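## Task

In the panel, find the LC plug in the fourth column counting from the left, sixth block counting down, fourth hole counting down; it is not latched, so press it inward until it clicks into its latch. Every other fibre carries signal and must stay plugged in and latched, no fibre (this one too) may be kinked, and the robot must neither topple nor be left leaning.

## Robot and tools

ROBOT. A TidyBot++: a wheeled base 0.54 m long, 0.50 m wide, 0.38 m tall on four powered casters, carrying one seven-joint arm with a two-finger gripper. The shoulder sits 0.12 m ahead of the base centre at 0.68 m height. Link lengths: upper arm 0.42 m, forearm 0.31 m, wrist to hand point 0.31 m. It starts folded, hand pointing down, sticking out at most 0.08 m beyond the base front. Cameras: base_camera and wrist_camera (the latter looks along the hand).

FRAMES. Base frame: origin on the floor below the base centre, x ahead, y to the left, z upward, metres. hand_pose is reported here as x, y, z then quaternion qw, qx, qy, qz; the point is midway between the finger pads, its z axis runs out along the fingers, its y axis is the closing direction. Odometry frame = base frame at scene start; base_odometry counts wheel turns only (slip looks like travel), heading in rad, positive leftward, -3.142 to 3.142. base_tilt is in degrees, positive when leaning forward or right.

TOOL move. Arguments, all optional:
- base: an object with any of translate_m (forward positive, -2 to 2 m), strafe_m (left positive, -2 to 2 m), rotate_rad (counter-clockwise from above positive, -6.3 to 6.3). These are offsets relative to the base's current pose, measured along its axes when the command begins.
- joints: absolute targets by name: joint_1_rad (any angle; positive turns the arm clockwise seen from above, opposite to heading), joint_2_rad (-2.249 to 2.249, shoulder, 0 = upper arm vertical), joint_3_rad (any angle), joint_4_rad (-2.579 to 2.579, elbow, 0 = straight), joint_5_rad (any angle), joint_6_rad (-2.099 to 2.099, wrist), joint_7_rad (any angle, hand roll), gripper_pos (0 fully open to 1 fully closed; finger gap about 85 x (1 - gripper_pos) mm). Radians. Unbounded joints go the short way, so send steps below half a turn.
- target: one list of seven numbers [x, y, z, qw, qx, qy, qz], an absolute hand pose in the base frame, metres. Alongside target, joints may contain only gripper_pos.
- speeds: per-action caps: translate_m and strafe_m 0.05 to 0.5 m/s (state only one if both move), rotate_rad 0.1 to 1.57 rad/s.
- cameras: list of camera names, or ["all"]; [] gives none.
- blocking: true (default) returns when everything rests; false returns in about half a second while motion continues.
A move with no action just reports state and images. Unknown keys make a call invalid; out-of-range values get it refused, and a refusal or an unrequested stop cancels the remaining calls of that reply.

TOOL wait: seconds from 0 to 10, plus cameras; reports state, returning early once moves finish. TOOL stop: brakes all running motions (cameras optional). TOOL zoom_image: camera name and region [x0, y0, x1, y1] in pixels from the top-left, at most 504 x 504, of that camera's newest image. TOOL finished_scene: scene = current scene number; ends the scene irreversibly, so the plug must stay latched without the robot touching it.

RESULT LINES. move: done or the worst status. base_status, joint_status, hand_status: moving, done, off_target (resting short, maybe still pushing), contact_stop, time_out, not_followed, torque_fault, limit_stop_at_motor_heat. hand_status done means within 10 mm and 2 degrees. hand_target is where the hand would sit if joints reached their targets. joint_positions, motor_effort (percent of max, bracket = peak during last action), on_its_own, pictures (image order), ARM HIT, MOTOR HOT, "joint command not followed" / "pose unreachable" with a cause.

WORKING TIPS. Target moves usually land within about 3 cm; correct by adding (desired minus measured hand_pose) to your previous target. To hold still, resend hand_target, not hand_pose. After joint moves, resend last command plus (wanted minus read). Friction can swallow tiny steps; repeated accumulated steps eventually move. hand_pose can be 1-2 cm wrong; trust the images, zooming in to count columns, blocks and holes. Forward-pointing, low, close targets behave badly and may hit the base. Unreachable poses wander for up to 10 s then time out.

CAUTIONS. Push the plug straight along its axis with modest force and small steps, watching motor_effort; stop once it clicks. Do not brush neighbouring plugs or bend cables. Keep the base still while the arm is near the panel; a hand snagged above about 0.6 m while driving can tip the robot, and pushing hard on a raised arm can lift wheels or shove the base back; retract the arm to recover from a lean. Avoid hits that trip a torque fault (joints 1-4 at 104.5 N m, 5-7 at 51.3 N m), which freezes the arm 10 s. Long stretched holds or pushing at unreachable poses heat motors; at 75 °C the arm sags until it cools. Slams, drops and excessive gripper force are penalised.

Each tool is called after "Emit:" in YAML: its name, and indented under it one key for each argument.

## Session

Emit:
move:

Scene clock: 0.00 s.
base_odometry: x=+0.000 y=+0.000 heading=+0.000
base_tilt: forward=+0.3 right=+0.2
base_status: not commanded
joint_positions: joint_1_rad=+0.024 joint_2_rad=-0.353 joint_3_rad=+3.144 joint_4_rad=-2.553 joint_5_rad=+0.021 joint_6_rad=-0.827 joint_7_rad=+1.594 gripper_pos=+0.000
joint_status: not commanded
motor_effort: joint_1_rad=+0 joint_2_rad=-2 joint_3_rad=+1 joint_4_rad=+13 joint_5_rad=+0 joint_6_rad=+2 joint_7_rad=+0
hand_pose: x=+0.2633 y=-0.0073 z=+0.5824 quat_wxyz=(+0.009, +0.998, +0.005, +0.057) (m; base frame)
hand_target: x=+0.2635 y=-0.0073 z=+0.5825 quat_wxyz=(+0.009, +0.998, +0.005, +0.057) (m; base frame)
hand_status: not commanded
pictures: base_camera, wrist_camera
Images, in order (width x height): base_camera 644x364, wrist_camera 644x476.

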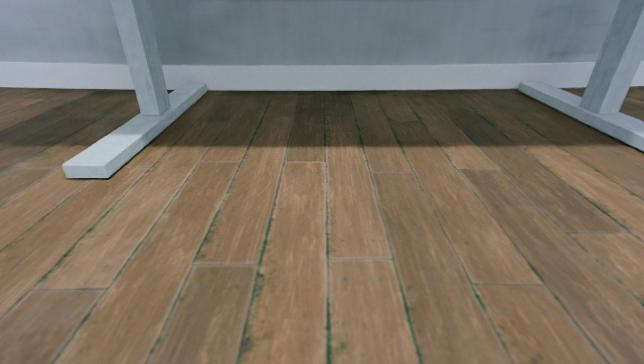

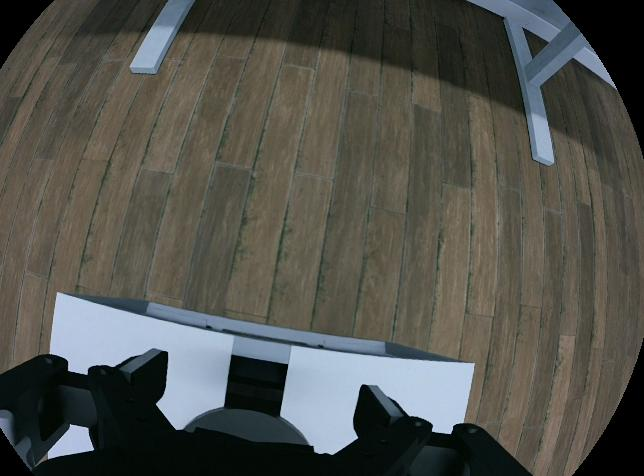

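Emit:
move:
  joints: {"joint_6_rad": 0.1}

Scene clock: 15.67 s.
move: done
base_odometry: x=+0.000 y=+0.000 heading=+0.000
base_tilt: forward=+0.4 right=+0.2
base_status: not commanded
joint_positions: joint_1_rad=+0.024 joint_2_rad=-0.353 joint_3_rad=+3.144 joint_4_rad=-2.553 joint_5_rad=+0.021 joint_6_rad=+0.057 joint_7_rad=+1.594 gripper_pos=+0.000
joint_status: all done
motor_effort: joint_1_rad=+0(0) joint_2_rad=-6(7) joint_3_rad=+1(1) joint_4_rad=+17(18) joint_5_rad=+0(1) joint_6_rad=+8(9) joint_7_rad=+0(2)
hand_pose: x=+0.4894 y=-0.0081 z=+0.7230 quat_wxyz=(+0.016, +0.878, +0.008, +0.478) (m; base frame)
hand_target: x=+0.4965 y=-0.0081 z=+0.7345 quat_wxyz=(+0.016, +0.867, +0.008, +0.497) (m; base frame)
hand_status: not commanded
pictures: base_camera, wrist_camera
Images, in order (width x height): base_camera 644x364, wrist_camera 644x476.

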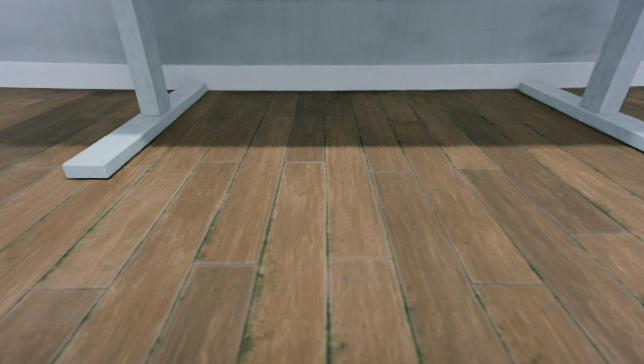

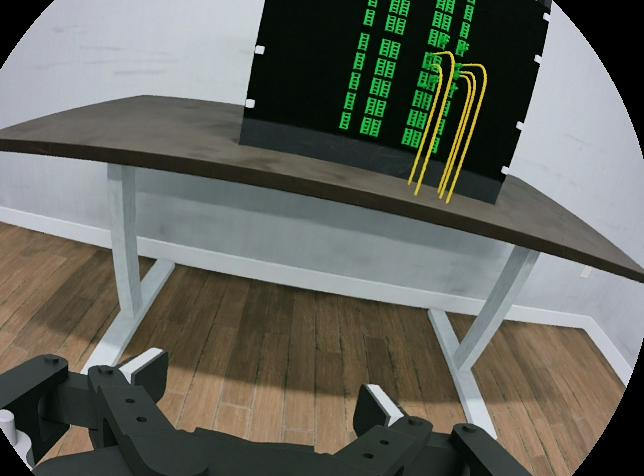

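Emit:
move:
  joints: {"joint_6_rad": 0.67}
  cameras: ["wrist_camera"]

Emit:
zoom_image:
  camera: "wrist_camera"
  region: [220, 60, 560, 320]

Scene clock: 18.60 s.
move: done
base_odometry: x=+0.000 y=+0.000 heading=+0.000
base_tilt: forward=+0.4 right=+0.2
base_status: not commanded
joint_positions: joint_1_rad=+0.024 joint_2_rad=-0.353 joint_3_rad=+3.144 joint_4_rad=-2.554 joint_5_rad=+0.021 joint_6_rad=+0.628 joint_7_rad=+1.594 gripper_pos=+0.000
joint_status: all done
motor_effort: joint_1_rad=+0(0) joint_2_rad=-7(8) joint_3_rad=+1(1) joint_4_rad=+18(20) joint_5_rad=-1(1) joint_6_rad=+9(10) joint_7_rad=+1(1)
hand_pose: x=+0.5388 y=-0.0061 z=+0.8903 quat_wxyz=(+0.019, +0.708, +0.009, +0.706) (m; base frame)
hand_target: x=+0.5388 y=-0.0058 z=+0.9044 quat_wxyz=(+0.019, +0.693, +0.009, +0.721) (m; base frame)
hand_status: not commanded
pictures: wrist_camera
Images, in order (width x height): wrist_camera 644x476.

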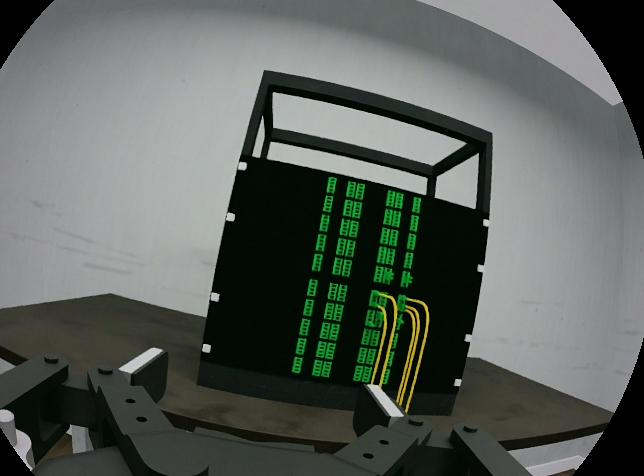

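Scaled by 1.482.

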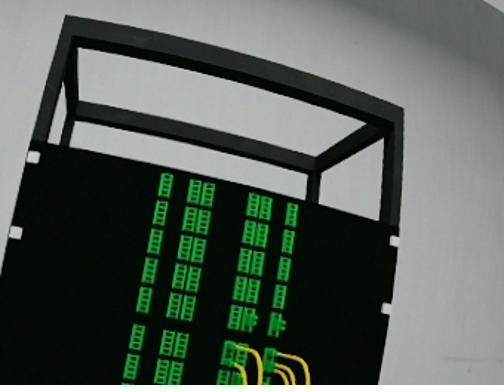

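Emit:
zoom_image:
  camera: "wrist_camera"
  region: [350, 260, 450, 330]

Emit:
zoom_image:
  camera: "wrist_camera"
  region: [180, 160, 500, 420]

Scaled by 5.040.

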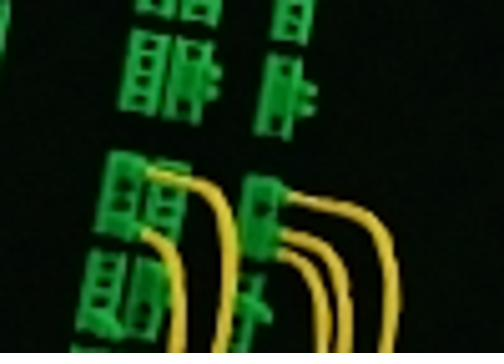

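Scaled by 1.575.

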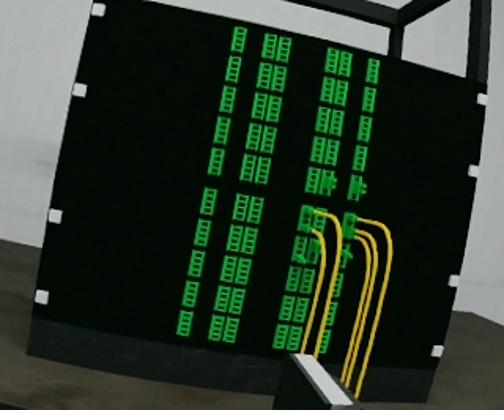

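Emit:
move:
  base: {"translate_m": 0.2}

Emit:
zoom_image:
  camera: "wrist_camera"
  region: [200, 100, 560, 400]

Scene clock: 30.47 s.
move: done
base_odometry: x=+0.200 y=+0.000 heading=+0.001
base_tilt: forward=+0.3 right=+0.3
base_status: done
joint_positions: joint_1_rad=+0.024 joint_2_rad=-0.351 joint_3_rad=+3.144 joint_4_rad=-2.554 joint_5_rad=+0.021 joint_6_rad=+0.631 joint_7_rad=+1.594 gripper_pos=+0.000
joint_status: not commanded
motor_effort: joint_1_rad=+0(1) joint_2_rad=-7(11) joint_3_rad=+1(1) joint_4_rad=+18(19) joint_5_rad=+0(1) joint_6_rad=+10(10) joint_7_rad=+1(1)
hand_pose: x=+0.5392 y=-0.0061 z=+0.8902 quat_wxyz=(+0.019, +0.708, +0.009, +0.706) (m; base frame)
hand_target: x=+0.5388 y=-0.0058 z=+0.9044 quat_wxyz=(+0.019, +0.693, +0.009, +0.721) (m; base frame)
hand_status: not commanded
pictures: base_camera, wrist_camera
Images, in order (width x height): base_camera 644x364, wrist_camera 644x476.

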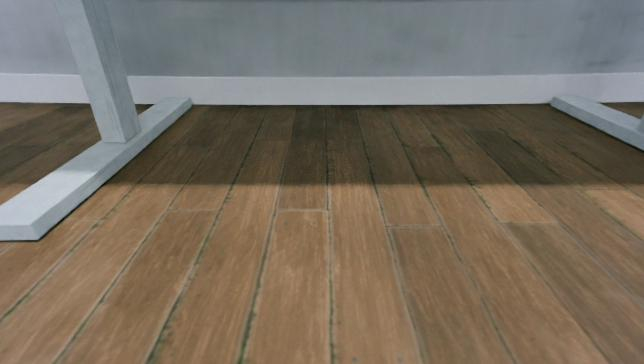

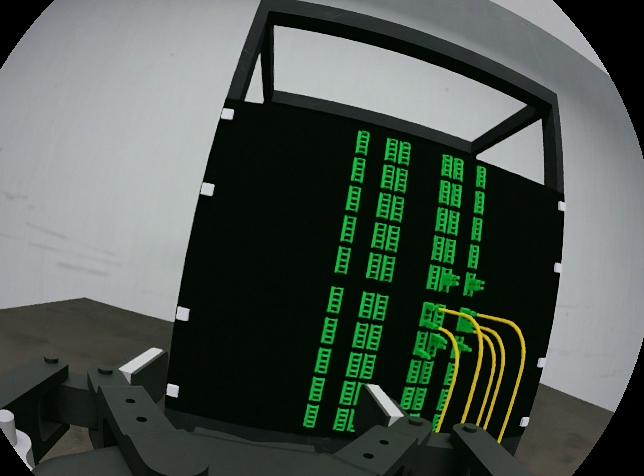

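Scaled by 1.400.

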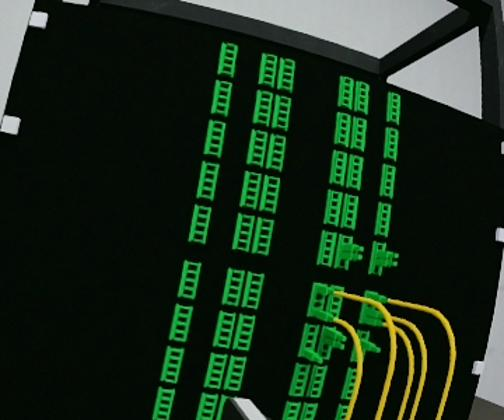

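Emit:
move:
  base: {"strafe_m": -0.15}
  joints: {"gripper_pos": 1.0}

Emit:
zoom_image:
  camera: "wrist_camera"
  region: [180, 200, 480, 476]

Scene clock: 35.73 s.
move: done
base_odometry: x=+0.200 y=-0.150 heading=+0.001
base_tilt: forward=+0.4 right=+0.2
base_status: done
joint_positions: joint_1_rad=+0.024 joint_2_rad=-0.351 joint_3_rad=+3.144 joint_4_rad=-2.554 joint_5_rad=+0.021 joint_6_rad=+0.631 joint_7_rad=+1.594 gripper_pos=+0.999
joint_status: all done
motor_effort: joint_1_rad=+0(1) joint_2_rad=-7(8) joint_3_rad=+1(3) joint_4_rad=+17(19) joint_5_rad=+0(1) joint_6_rad=+9(10) joint_7_rad=+0(1)
hand_pose: x=+0.5392 y=-0.0061 z=+0.8904 quat_wxyz=(+0.019, +0.708, +0.009, +0.706) (m; base frame)
hand_target: x=+0.5388 y=-0.0058 z=+0.9044 quat_wxyz=(+0.019, +0.693, +0.009, +0.721) (m; base frame)
hand_status: not commanded
pictures: base_camera, wrist_camera
Images, in order (width x height): base_camera 644x364, wrist_camera 644x476.

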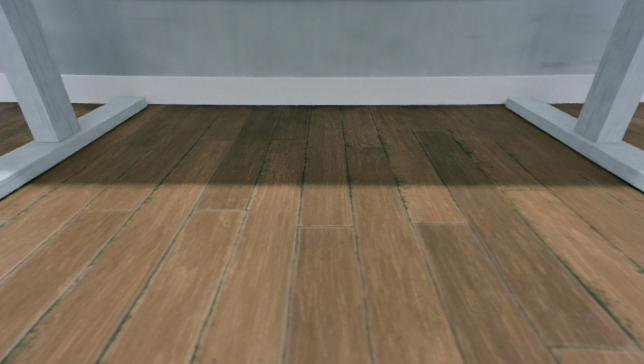

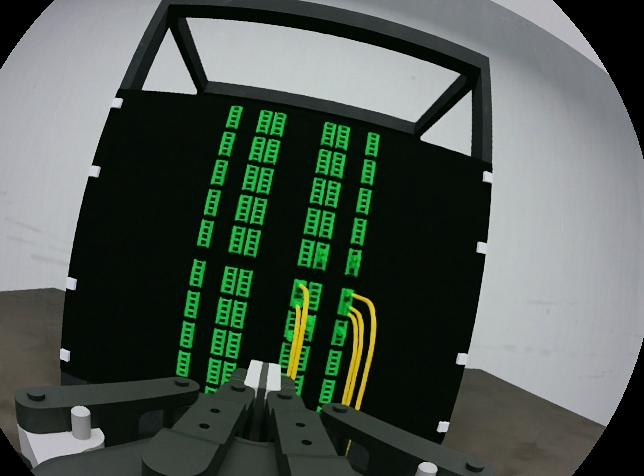

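Scaled by 1.680.

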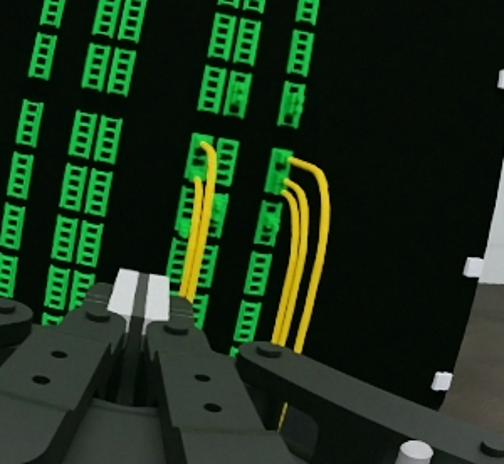

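Emit:
zoom_image:
  camera: "wrist_camera"
  region: [265, 260, 365, 350]

Scaled by 5.040.

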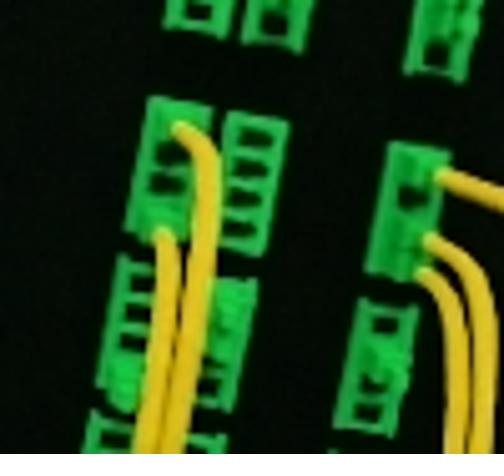

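Emit:
move:
  base: {"translate_m": 0.1, "strafe_m": 0.03}
  cameras: ["wrist_camera"]

Emit:
zoom_image:
  camera: "wrist_camera"
  region: [280, 240, 460, 400]

Scene clock: 63.27 s.
move: done
base_odometry: x=+0.301 y=-0.120 heading=+0.001
base_tilt: forward=+0.3 right=+0.2
base_status: done
joint_positions: joint_1_rad=+0.024 joint_2_rad=-0.350 joint_3_rad=+3.144 joint_4_rad=-2.555 joint_5_rad=+0.021 joint_6_rad=+0.632 joint_7_rad=+1.594 gripper_pos=+0.999
joint_status: not commanded
motor_effort: joint_1_rad=+0(1) joint_2_rad=-8(10) joint_3_rad=+1(2) joint_4_rad=+18(19) joint_5_rad=+0(1) joint_6_rad=+9(10) joint_7_rad=+0(1)
hand_pose: x=+0.5394 y=-0.0061 z=+0.8903 quat_wxyz=(+0.019, +0.708, +0.009, +0.706) (m; base frame)
hand_target: x=+0.5388 y=-0.0058 z=+0.9044 quat_wxyz=(+0.019, +0.693, +0.009, +0.721) (m; base frame)
hand_status: not commanded
pictures: wrist_camera
Images, in order (width x height): wrist_camera 644x476.

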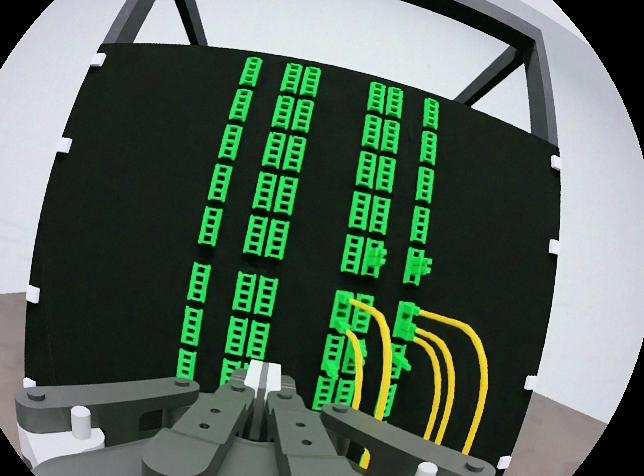

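Scaled by 2.800.

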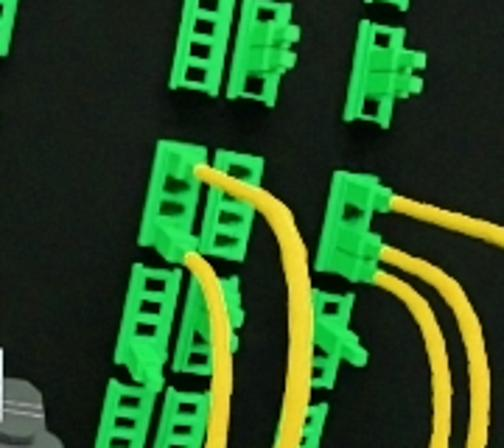

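Emit:
zoom_image:
  camera: "wrist_camera"
  region: [320, 285, 400, 355]

Scaled by 6.300.

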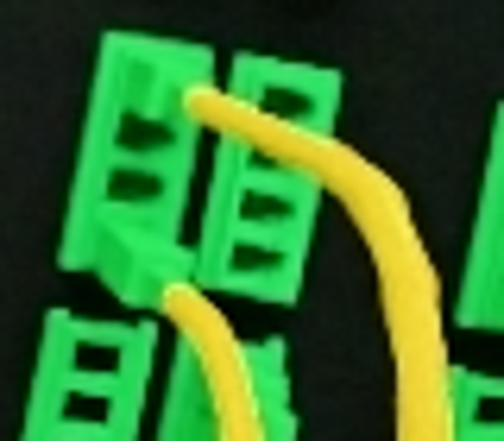

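Emit:
zoom_image:
  camera: "wrist_camera"
  region: [300, 320, 380, 400]

Scaled by 6.300.

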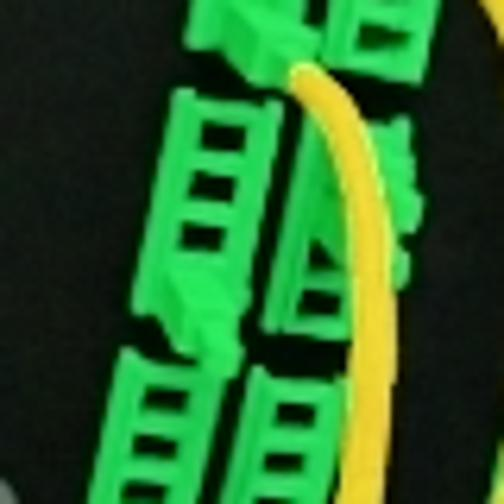

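Emit:
move:
  base: {"translate_m": 0.08}
  cameras: ["wrist_camera"]

Emit:
zoom_image:
  camera: "wrist_camera"
  region: [340, 310, 440, 400]

Scene clock: 95.50 s.
move: done
base_odometry: x=+0.381 y=-0.120 heading=+0.001
base_tilt: forward=+0.3 right=+0.2
base_status: done
joint_positions: joint_1_rad=+0.024 joint_2_rad=-0.349 joint_3_rad=+3.144 joint_4_rad=-2.555 joint_5_rad=+0.021 joint_6_rad=+0.633 joint_7_rad=+1.594 gripper_pos=+0.999
joint_status: not commanded
motor_effort: joint_1_rad=+0(1) joint_2_rad=-7(11) joint_3_rad=+1(2) joint_4_rad=+18(19) joint_5_rad=+0(1) joint_6_rad=+9(10) joint_7_rad=-1(1)
hand_pose: x=+0.5396 y=-0.0061 z=+0.8900 quat_wxyz=(+0.019, +0.708, +0.009, +0.706) (m; base frame)
hand_target: x=+0.5388 y=-0.0058 z=+0.9044 quat_wxyz=(+0.019, +0.693, +0.009, +0.721) (m; base frame)
hand_status: not commanded
pictures: wrist_camera
Images, in order (width x height): wrist_camera 644x476.

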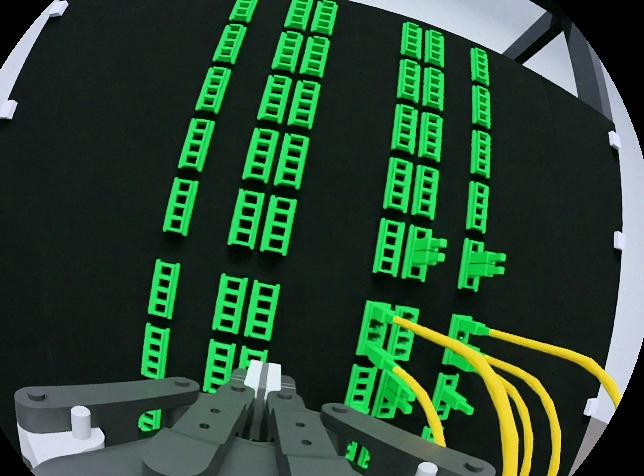

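Scaled by 5.040.

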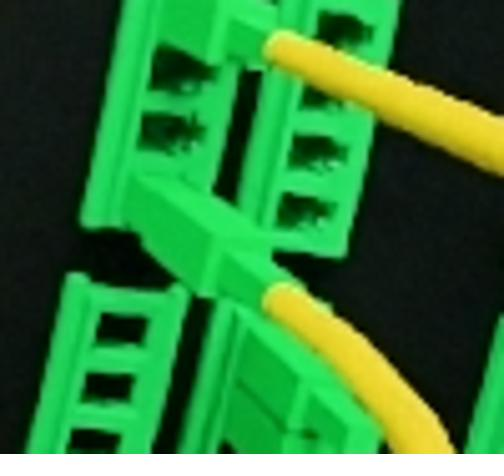

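Emit:
move:
  base: {"strafe_m": 0.35}
  joints: {"joint_1_rad": 0.7}

Emit:
zoom_image:
  camera: "wrist_camera"
  region: [220, 180, 480, 400]

Scene clock: 107.53 s.
move: done
base_odometry: x=+0.381 y=+0.231 heading=+0.001
base_tilt: forward=+0.3 right=+0.3
base_status: done
joint_positions: joint_1_rad=+0.684 joint_2_rad=-0.349 joint_3_rad=+3.144 joint_4_rad=-2.555 joint_5_rad=+0.021 joint_6_rad=+0.633 joint_7_rad=+1.594 gripper_pos=+0.999
joint_status: all done
motor_effort: joint_1_rad=+0(2) joint_2_rad=-8(8) joint_3_rad=+1(3) joint_4_rad=+18(19) joint_5_rad=+0(1) joint_6_rad=+9(10) joint_7_rad=+0(2)
hand_pose: x=+0.4475 y=-0.2626 z=+0.8901 quat_wxyz=(+0.247, +0.673, -0.221, +0.662) (m; base frame)
hand_target: x=+0.4429 y=-0.2672 z=+0.9044 quat_wxyz=(+0.257, +0.656, -0.221, +0.674) (m; base frame)
hand_status: not commanded
pictures: base_camera, wrist_camera
Images, in order (width x height): base_camera 644x364, wrist_camera 644x476.

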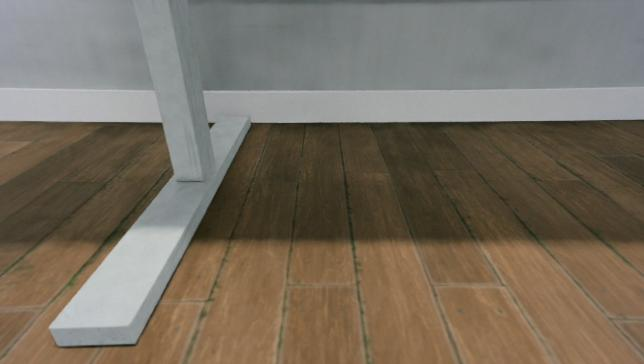

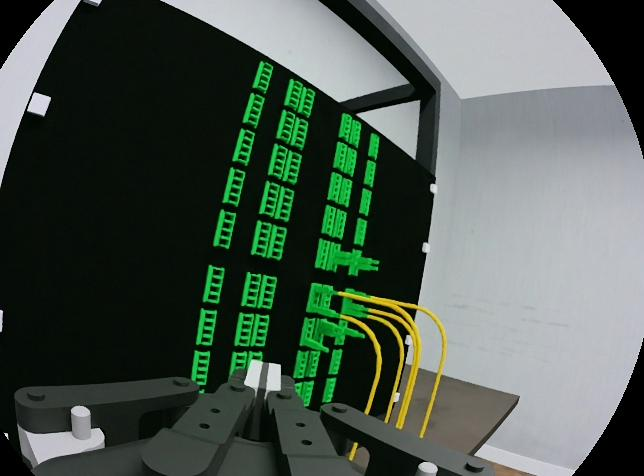

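Scaled by 1.938.

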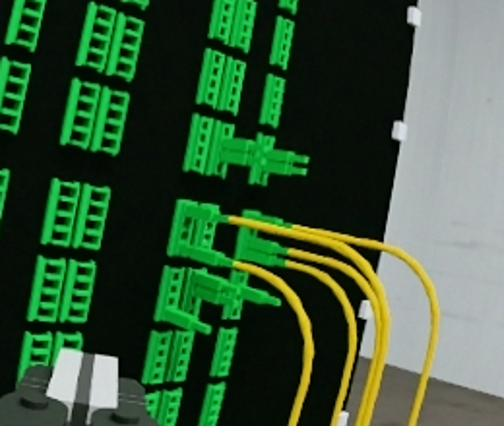

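Emit:
move:
  base: {"translate_m": -0.12, "strafe_m": -0.403}
  joints: {"joint_1_rad": 0.01, "joint_2_rad": -0.388, "joint_4_rad": -2.05, "joint_6_rad": -0.41, "gripper_pos": 0.5}
  cameras: ["wrist_camera"]

Emit:
zoom_image:
  camera: "wrist_camera"
  region: [150, 180, 450, 440]

Scene clock: 154.30 s.
move: done
base_odometry: x=+0.261 y=-0.173 heading=+0.000
base_tilt: forward=+0.3 right=+0.3
base_status: done
joint_positions: joint_1_rad=+0.025 joint_2_rad=-0.364 joint_3_rad=+3.144 joint_4_rad=-2.066 joint_5_rad=+0.021 joint_6_rad=-0.349 joint_7_rad=+1.594 gripper_pos=+0.500
joint_status: all done
motor_effort: joint_1_rad=+0(2) joint_2_rad=-9(11) joint_3_rad=+1(3) joint_4_rad=+20(21) joint_5_rad=+0(1) joint_6_rad=+8(10) joint_7_rad=-1(1)
hand_pose: x=+0.5568 y=-0.0129 z=+0.8900 quat_wxyz=(+0.021, +0.855, +0.005, +0.518) (m; base frame)
hand_target: x=+0.5459 y=-0.0067 z=+0.8931 quat_wxyz=(+0.017, +0.860, +0.011, +0.509) (m; base frame)
hand_status: not commanded
pictures: wrist_camera
Images, in order (width x height): wrist_camera 644x476.

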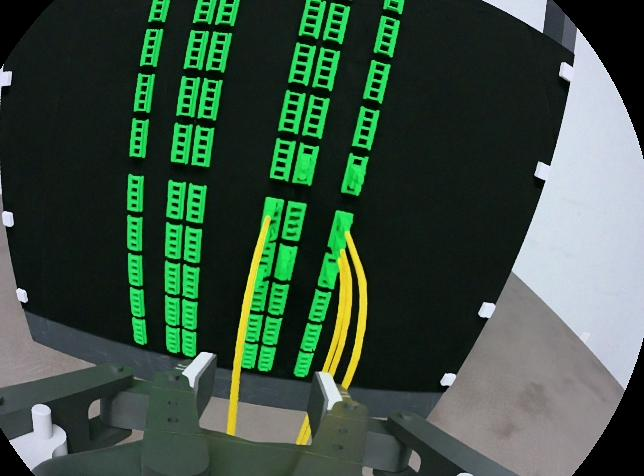

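Scaled by 1.680.

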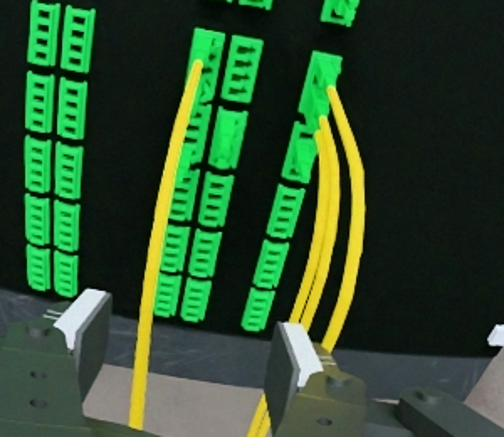

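Emit:
move:
  joints: {"joint_1_rad": -0.015, "joint_5_rad": -0.015, "joint_6_rad": -0.46, "gripper_pos": 0.7}
  cameras: ["wrist_camera"]

Emit:
zoom_image:
  camera: "wrist_camera"
  region: [180, 180, 430, 440]

Scene clock: 165.97 s.
move: done
base_odometry: x=+0.261 y=-0.173 heading=+0.000
base_tilt: forward=+0.4 right=+0.3
base_status: not commanded
joint_positions: joint_1_rad=-0.003 joint_2_rad=-0.364 joint_3_rad=+3.144 joint_4_rad=-2.063 joint_5_rad=+0.020 joint_6_rad=-0.407 joint_7_rad=+1.594 gripper_pos=+0.700
joint_status: all done
motor_effort: joint_1_rad=+0(2) joint_2_rad=-10(10) joint_3_rad=+1(2) joint_4_rad=+21(21) joint_5_rad=+0(1) joint_6_rad=+8(9) joint_7_rad=+0(1)
hand_pose: x=+0.5487 y=-0.0008 z=+0.8758 quat_wxyz=(+0.013, +0.869, +0.016, +0.495) (m; base frame)
hand_target: x=+0.5380 y=+0.0086 z=+0.8797 quat_wxyz=(-0.004, +0.873, +0.011, +0.488) (m; base frame)
hand_status: not commanded
pictures: wrist_camera
Images, in order (width x height): wrist_camera 644x476.

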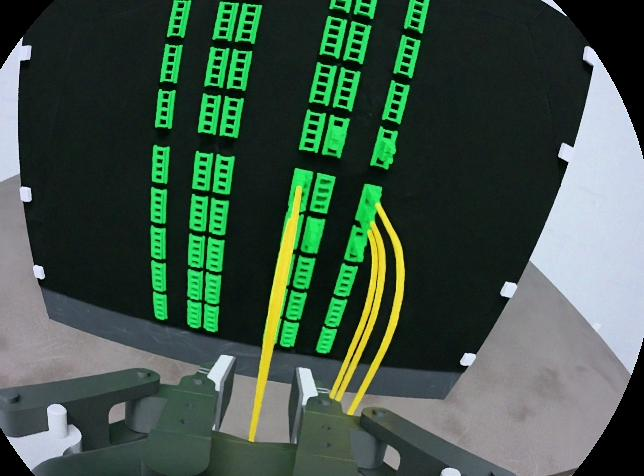

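Scaled by 1.938.

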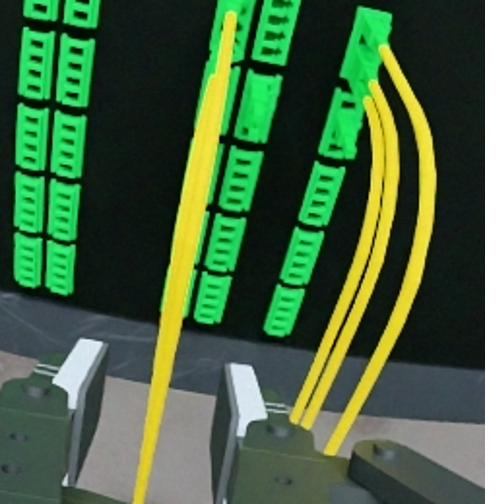

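Emit:
move:
  base: {"translate_m": 0.1, "strafe_m": 0.004}
  speeds: {"translate_m": 0.2}
  joints: {"joint_4_rad": -1.985, "joint_6_rad": -0.525}
  cameras: ["wrist_camera"]

Emit:
zoom_image:
  camera: "wrist_camera"
  region: [200, 180, 400, 400]

Scene clock: 183.13 s.
move: done
base_odometry: x=+0.361 y=-0.169 heading=+0.000
base_tilt: forward=+0.3 right=+0.2
base_status: done
joint_positions: joint_1_rad=-0.004 joint_2_rad=-0.394 joint_3_rad=+3.144 joint_4_rad=-1.994 joint_5_rad=+0.020 joint_6_rad=-0.489 joint_7_rad=+1.594 gripper_pos=+0.700
joint_status: all done
motor_effort: joint_1_rad=+0(2) joint_2_rad=-7(12) joint_3_rad=+1(1) joint_4_rad=+20(22) joint_5_rad=+0(1) joint_6_rad=+9(16) joint_7_rad=-1(1)
hand_pose: x=+0.5422 y=-0.0013 z=+0.9073 quat_wxyz=(+0.014, +0.864, +0.016, +0.503) (m; base frame)
hand_target: x=+0.5392 y=+0.0088 z=+0.9000 quat_wxyz=(-0.004, +0.873, +0.012, +0.488) (m; base frame)
hand_status: not commanded
pictures: wrist_camera
Images, in order (width x height): wrist_camera 644x476.

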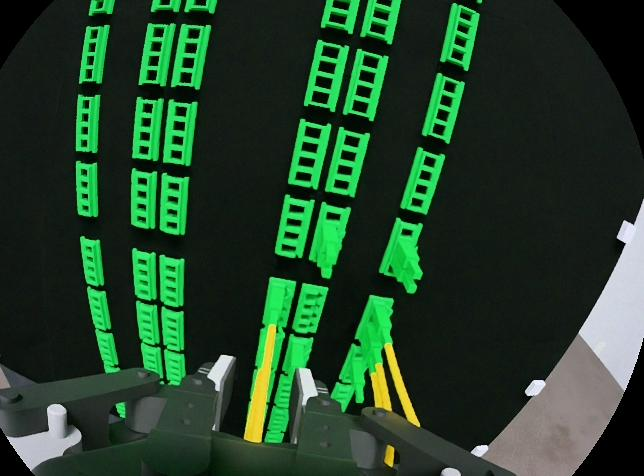

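Scaled by 2.291.

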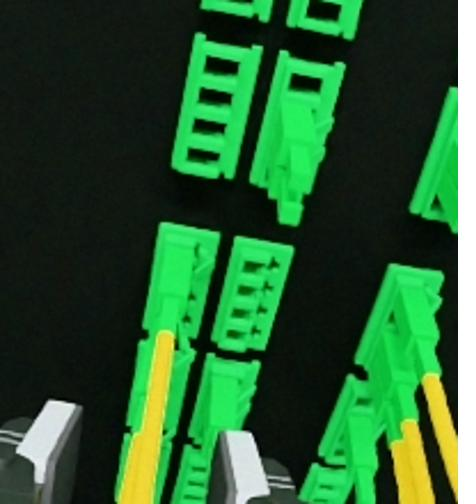

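Emit:
zoom_image:
  camera: "wrist_camera"
  region: [230, 270, 330, 380]

Scaled by 4.582.

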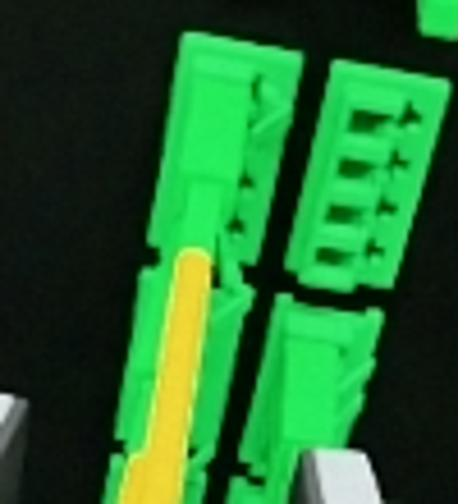

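Emit:
move:
  base: {"translate_m": 0.03}
  speeds: {"translate_m": 0.1}
  joints: {"joint_4_rad": -2.014, "joint_6_rad": -0.496, "gripper_pos": 0.8}
  cameras: ["wrist_camera"]

Emit:
zoom_image:
  camera: "wrist_camera"
  region: [210, 290, 330, 400]

Scene clock: 222.93 s.
move: done
base_odometry: x=+0.390 y=-0.169 heading=+0.000
base_tilt: forward=+0.4 right=+0.3
base_status: done
joint_positions: joint_1_rad=-0.003 joint_2_rad=-0.468 joint_3_rad=+3.146 joint_4_rad=-2.025 joint_5_rad=+0.020 joint_6_rad=-0.519 joint_7_rad=+1.594 gripper_pos=+0.800
joint_status: all done
motor_effort: joint_1_rad=-2(4) joint_2_rad=+9(12) joint_3_rad=+0(3) joint_4_rad=+23(24) joint_5_rad=-1(2) joint_6_rad=+17(19) joint_7_rad=+0(1)
hand_pose: x=+0.5160 y=-0.0026 z=+0.9108 quat_wxyz=(+0.014, +0.861, +0.014, +0.507) (m; base frame)
hand_target: x=+0.5388 y=+0.0087 z=+0.8909 quat_wxyz=(-0.004, +0.873, +0.012, +0.488) (m; base frame)
hand_status: not commanded
pictures: wrist_camera
Images, in order (width x height): wrist_camera 644x476.

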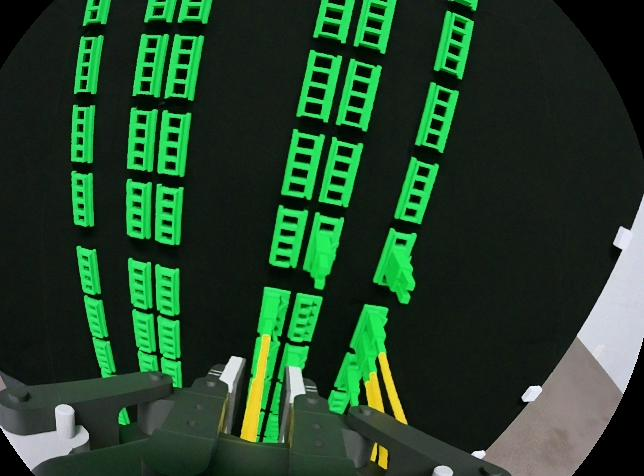

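Scaled by 4.200.

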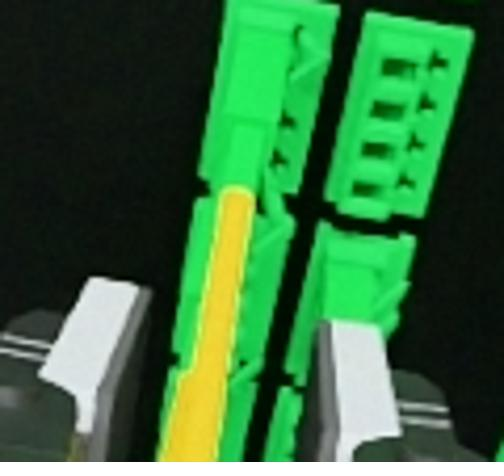

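Emit:
move:
  base: {"translate_m": -0.05}
  speeds: {"translate_m": 0.2}

Emit:
zoom_image:
  camera: "wrist_camera"
  region: [150, 250, 450, 470]

Scene clock: 228.17 s.
move: done
base_odometry: x=+0.340 y=-0.169 heading=-0.001
base_tilt: forward=+0.3 right=+0.2
base_status: done
joint_positions: joint_1_rad=-0.004 joint_2_rad=-0.396 joint_3_rad=+3.146 joint_4_rad=-2.017 joint_5_rad=+0.020 joint_6_rad=-0.492 joint_7_rad=+1.594 gripper_pos=+0.800
joint_status: not commanded
motor_effort: joint_1_rad=+0(2) joint_2_rad=-9(10) joint_3_rad=+1(1) joint_4_rad=+20(22) joint_5_rad=+0(1) joint_6_rad=+8(16) joint_7_rad=+0(1)
hand_pose: x=+0.5374 y=-0.0022 z=+0.8936 quat_wxyz=(+0.014, +0.871, +0.015, +0.492) (m; base frame)
hand_target: x=+0.5388 y=+0.0087 z=+0.8909 quat_wxyz=(-0.004, +0.873, +0.012, +0.488) (m; base frame)
hand_status: not commanded
pictures: base_camera, wrist_camera
Images, in order (width x height): base_camera 644x364, wrist_camera 644x476.

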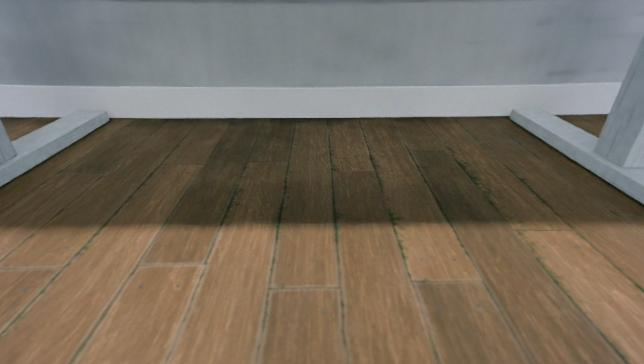

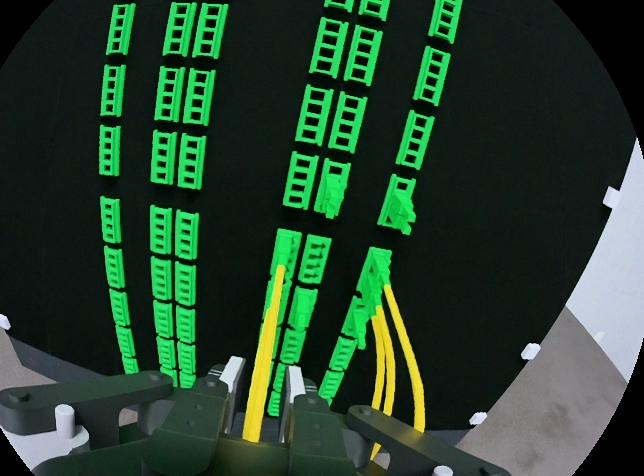

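Scaled by 1.680.

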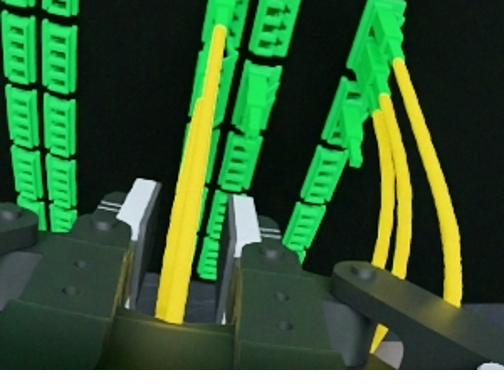

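Emit:
move:
  base: {"translate_m": -0.09}
  cameras: []

Emit:
move:
  joints: {"joint_1_rad": -0.015, "joint_2_rad": -0.145, "joint_4_rad": -1.42, "joint_5_rad": -0.055, "joint_6_rad": -1.475, "gripper_pos": 0.65}
  cameras: ["wrist_camera"]

Emit:
zoom_image:
  camera: "wrist_camera"
  region: [150, 0, 450, 240]

Scene clock: 312.67 s.
move: done
base_odometry: x=+0.250 y=-0.169 heading=-0.001
base_tilt: forward=+0.4 right=+0.2
base_status: done
joint_positions: joint_1_rad=-0.004 joint_2_rad=-0.393 joint_3_rad=+3.146 joint_4_rad=-2.017 joint_5_rad=+0.020 joint_6_rad=-0.492 joint_7_rad=+1.594 gripper_pos=+0.800
joint_status: not commanded
motor_effort: joint_1_rad=+0(1) joint_2_rad=-8(13) joint_3_rad=+1(2) joint_4_rad=+20(21) joint_5_rad=+0(1) joint_6_rad=+7(9) joint_7_rad=+0(1)
hand_pose: x=+0.5380 y=-0.0021 z=+0.8924 quat_wxyz=(+0.014, +0.871, +0.015, +0.490) (m; base frame)
hand_target: x=+0.5388 y=+0.0087 z=+0.8909 quat_wxyz=(-0.004, +0.873, +0.012, +0.488) (m; base frame)
hand_status: not commanded
pictures: none
No camera images: "cameras" was empty.

Scene clock: 314.90 s.
move: done
base_odometry: x=+0.250 y=-0.169 heading=-0.001
base_tilt: forward=+0.4 right=+0.3
base_status: not commanded
joint_positions: joint_1_rad=-0.004 joint_2_rad=-0.164 joint_3_rad=+3.146 joint_4_rad=-1.436 joint_5_rad=+0.020 joint_6_rad=-1.418 joint_7_rad=+1.594 gripper_pos=+0.650
joint_status: all done
motor_effort: joint_1_rad=+0(1) joint_2_rad=-14(14) joint_3_rad=+1(1) joint_4_rad=+16(21) joint_5_rad=+0(1) joint_6_rad=+5(9) joint_7_rad=+0(1)
hand_pose: x=+0.4867 y=-0.0052 z=+0.9098 quat_wxyz=(+0.012, +0.974, +0.010, +0.224) (m; base frame)
hand_target: x=+0.4773 y=+0.0228 z=+0.9025 quat_wxyz=(-0.026, +0.980, +0.020, +0.195) (m; base frame)
hand_status: not commanded
pictures: wrist_camera
Images, in order (width x height): wrist_camera 644x476.

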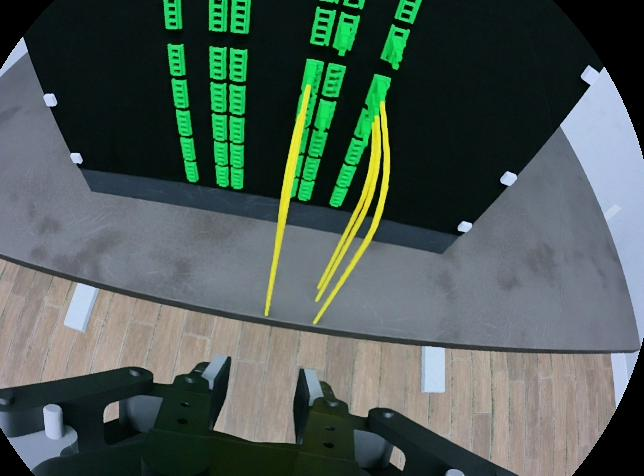

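Scaled by 1.680.

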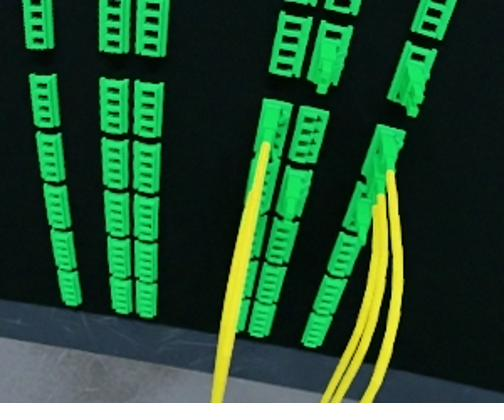

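Emit:
move:
  base: {"translate_m": 0.14}
  speeds: {"translate_m": 0.2}
  cameras: ["wrist_camera"]

Emit:
zoom_image:
  camera: "wrist_camera"
  region: [200, 150, 400, 380]

Scene clock: 333.30 s.
move: done
base_odometry: x=+0.390 y=-0.169 heading=+0.000
base_tilt: forward=+0.4 right=+0.2
base_status: done
joint_positions: joint_1_rad=-0.005 joint_2_rad=-0.147 joint_3_rad=+3.146 joint_4_rad=-1.434 joint_5_rad=+0.017 joint_6_rad=-1.424 joint_7_rad=+1.594 gripper_pos=+0.650
joint_status: not commanded
motor_effort: joint_1_rad=+0(1) joint_2_rad=-14(17) joint_3_rad=+1(2) joint_4_rad=+18(18) joint_5_rad=+0(1) joint_6_rad=+3(5) joint_7_rad=-1(1)
hand_pose: x=+0.4890 y=-0.0041 z=+0.9035 quat_wxyz=(+0.011, +0.977, +0.011, +0.214) (m; base frame)
hand_target: x=+0.4773 y=+0.0228 z=+0.9025 quat_wxyz=(-0.026, +0.980, +0.020, +0.195) (m; base frame)
hand_status: not commanded
pictures: wrist_camera
Images, in order (width x height): wrist_camera 644x476.

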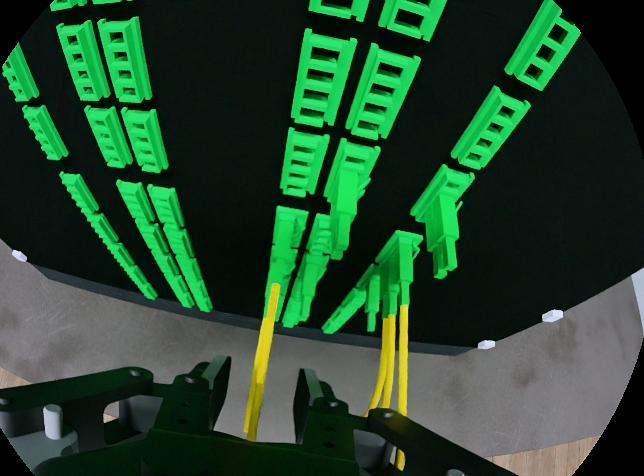

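Scaled by 2.191.

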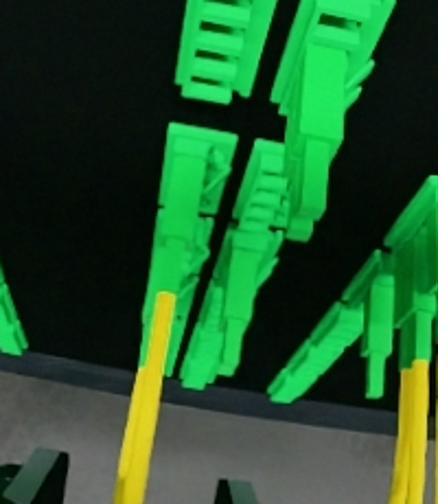

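Emit:
move:
  joints: {"joint_4_rad": -1.362, "joint_6_rad": -1.533}
  cameras: ["wrist_camera"]

Emit:
zoom_image:
  camera: "wrist_camera"
  region: [210, 200, 350, 400]

Scene clock: 401.00 s.
move: done
base_odometry: x=+0.390 y=-0.169 heading=+0.000
base_tilt: forward=+0.4 right=+0.2
base_status: not commanded
joint_positions: joint_1_rad=-0.005 joint_2_rad=-0.147 joint_3_rad=+3.146 joint_4_rad=-1.373 joint_5_rad=+0.017 joint_6_rad=-1.480 joint_7_rad=+1.594 gripper_pos=+0.650
joint_status: all done
motor_effort: joint_1_rad=+0(0) joint_2_rad=-14(15) joint_3_rad=+1(1) joint_4_rad=+17(19) joint_5_rad=+0(0) joint_6_rad=+4(5) joint_7_rad=+0(1)
hand_pose: x=+0.4846 y=-0.0041 z=+0.9224 quat_wxyz=(+0.011, +0.976, +0.010, +0.216) (m; base frame)
hand_target: x=+0.4715 y=+0.0228 z=+0.9198 quat_wxyz=(-0.026, +0.980, +0.022, +0.195) (m; base frame)
hand_status: not commanded
pictures: wrist_camera
Images, in order (width x height): wrist_camera 644x476.

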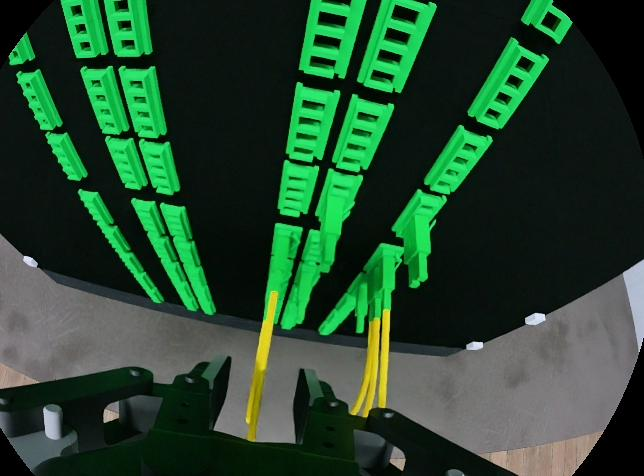

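Scaled by 2.520.

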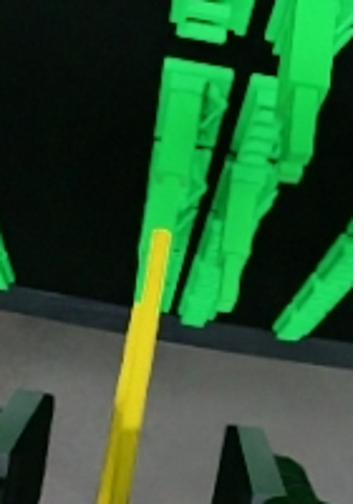

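Emit:
move:
  base: {"translate_m": 0.012}
  speeds: {"translate_m": 0.05}
  joints: {"gripper_pos": 0.87}
  cameras: ["wrist_camera"]

Emit:
zoom_image:
  camera: "wrist_camera"
  region: [220, 270, 320, 400]

Scene clock: 414.80 s.
move: done
base_odometry: x=+0.402 y=-0.168 heading=+0.000
base_tilt: forward=+0.3 right=+0.2
base_status: done
joint_positions: joint_1_rad=-0.005 joint_2_rad=-0.144 joint_3_rad=+3.146 joint_4_rad=-1.373 joint_5_rad=+0.017 joint_6_rad=-1.482 joint_7_rad=+1.594 gripper_pos=+0.870
joint_status: all done
motor_effort: joint_1_rad=+0(1) joint_2_rad=-14(17) joint_3_rad=+1(2) joint_4_rad=+17(18) joint_5_rad=+0(1) joint_6_rad=+4(5) joint_7_rad=+0(1)
hand_pose: x=+0.4850 y=-0.0041 z=+0.9208 quat_wxyz=(+0.011, +0.977, +0.010, +0.214) (m; base frame)
hand_target: x=+0.4715 y=+0.0228 z=+0.9198 quat_wxyz=(-0.026, +0.980, +0.022, +0.195) (m; base frame)
hand_status: not commanded
pictures: wrist_camera
Images, in order (width x height): wrist_camera 644x476.

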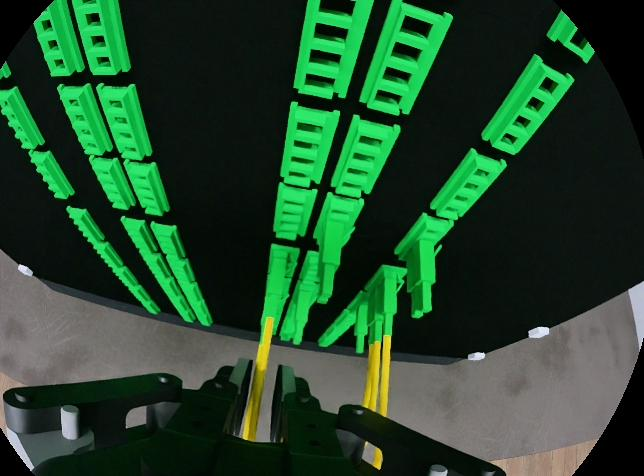

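Scaled by 3.877.

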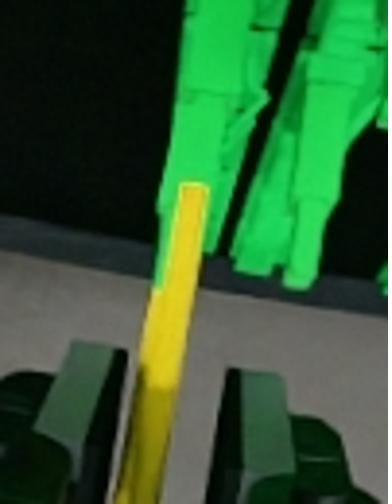

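Emit:
move:
  base: {"translate_m": 0.009, "strafe_m": 0.001}
  speeds: {"translate_m": 0.05}
  joints: {"gripper_pos": 0.925}
  cameras: ["wrist_camera"]

Emit:
zoom_image:
  camera: "wrist_camera"
  region: [220, 270, 320, 400]

Scene clock: 425.17 s.
move: done
base_odometry: x=+0.411 y=-0.167 heading=+0.000
base_tilt: forward=+0.3 right=+0.2
base_status: done
joint_positions: joint_1_rad=-0.005 joint_2_rad=-0.141 joint_3_rad=+3.146 joint_4_rad=-1.373 joint_5_rad=+0.017 joint_6_rad=-1.483 joint_7_rad=+1.594 gripper_pos=+0.925
joint_status: all done
motor_effort: joint_1_rad=+0(1) joint_2_rad=-14(16) joint_3_rad=+1(2) joint_4_rad=+17(18) joint_5_rad=+0(1) joint_6_rad=+4(5) joint_7_rad=-1(1)
hand_pose: x=+0.4854 y=-0.0040 z=+0.9196 quat_wxyz=(+0.011, +0.977, +0.010, +0.212) (m; base frame)
hand_target: x=+0.4715 y=+0.0228 z=+0.9198 quat_wxyz=(-0.026, +0.980, +0.022, +0.195) (m; base frame)
hand_status: not commanded
pictures: wrist_camera
Images, in order (width x height): wrist_camera 644x476.

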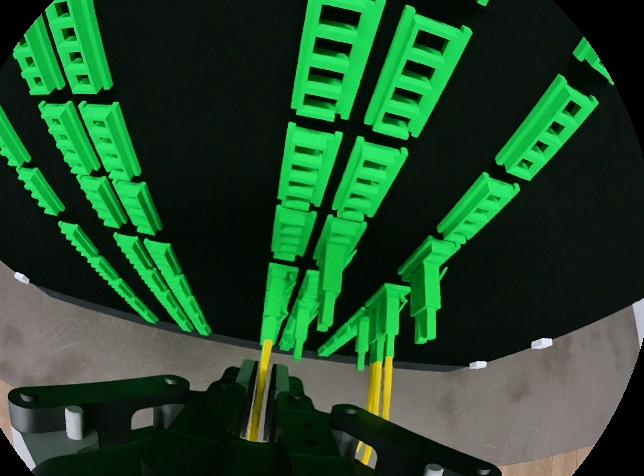

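Scaled by 3.877.

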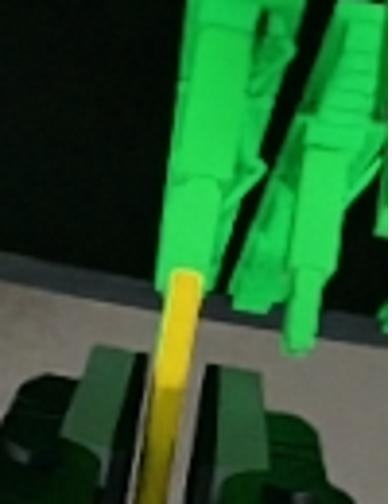

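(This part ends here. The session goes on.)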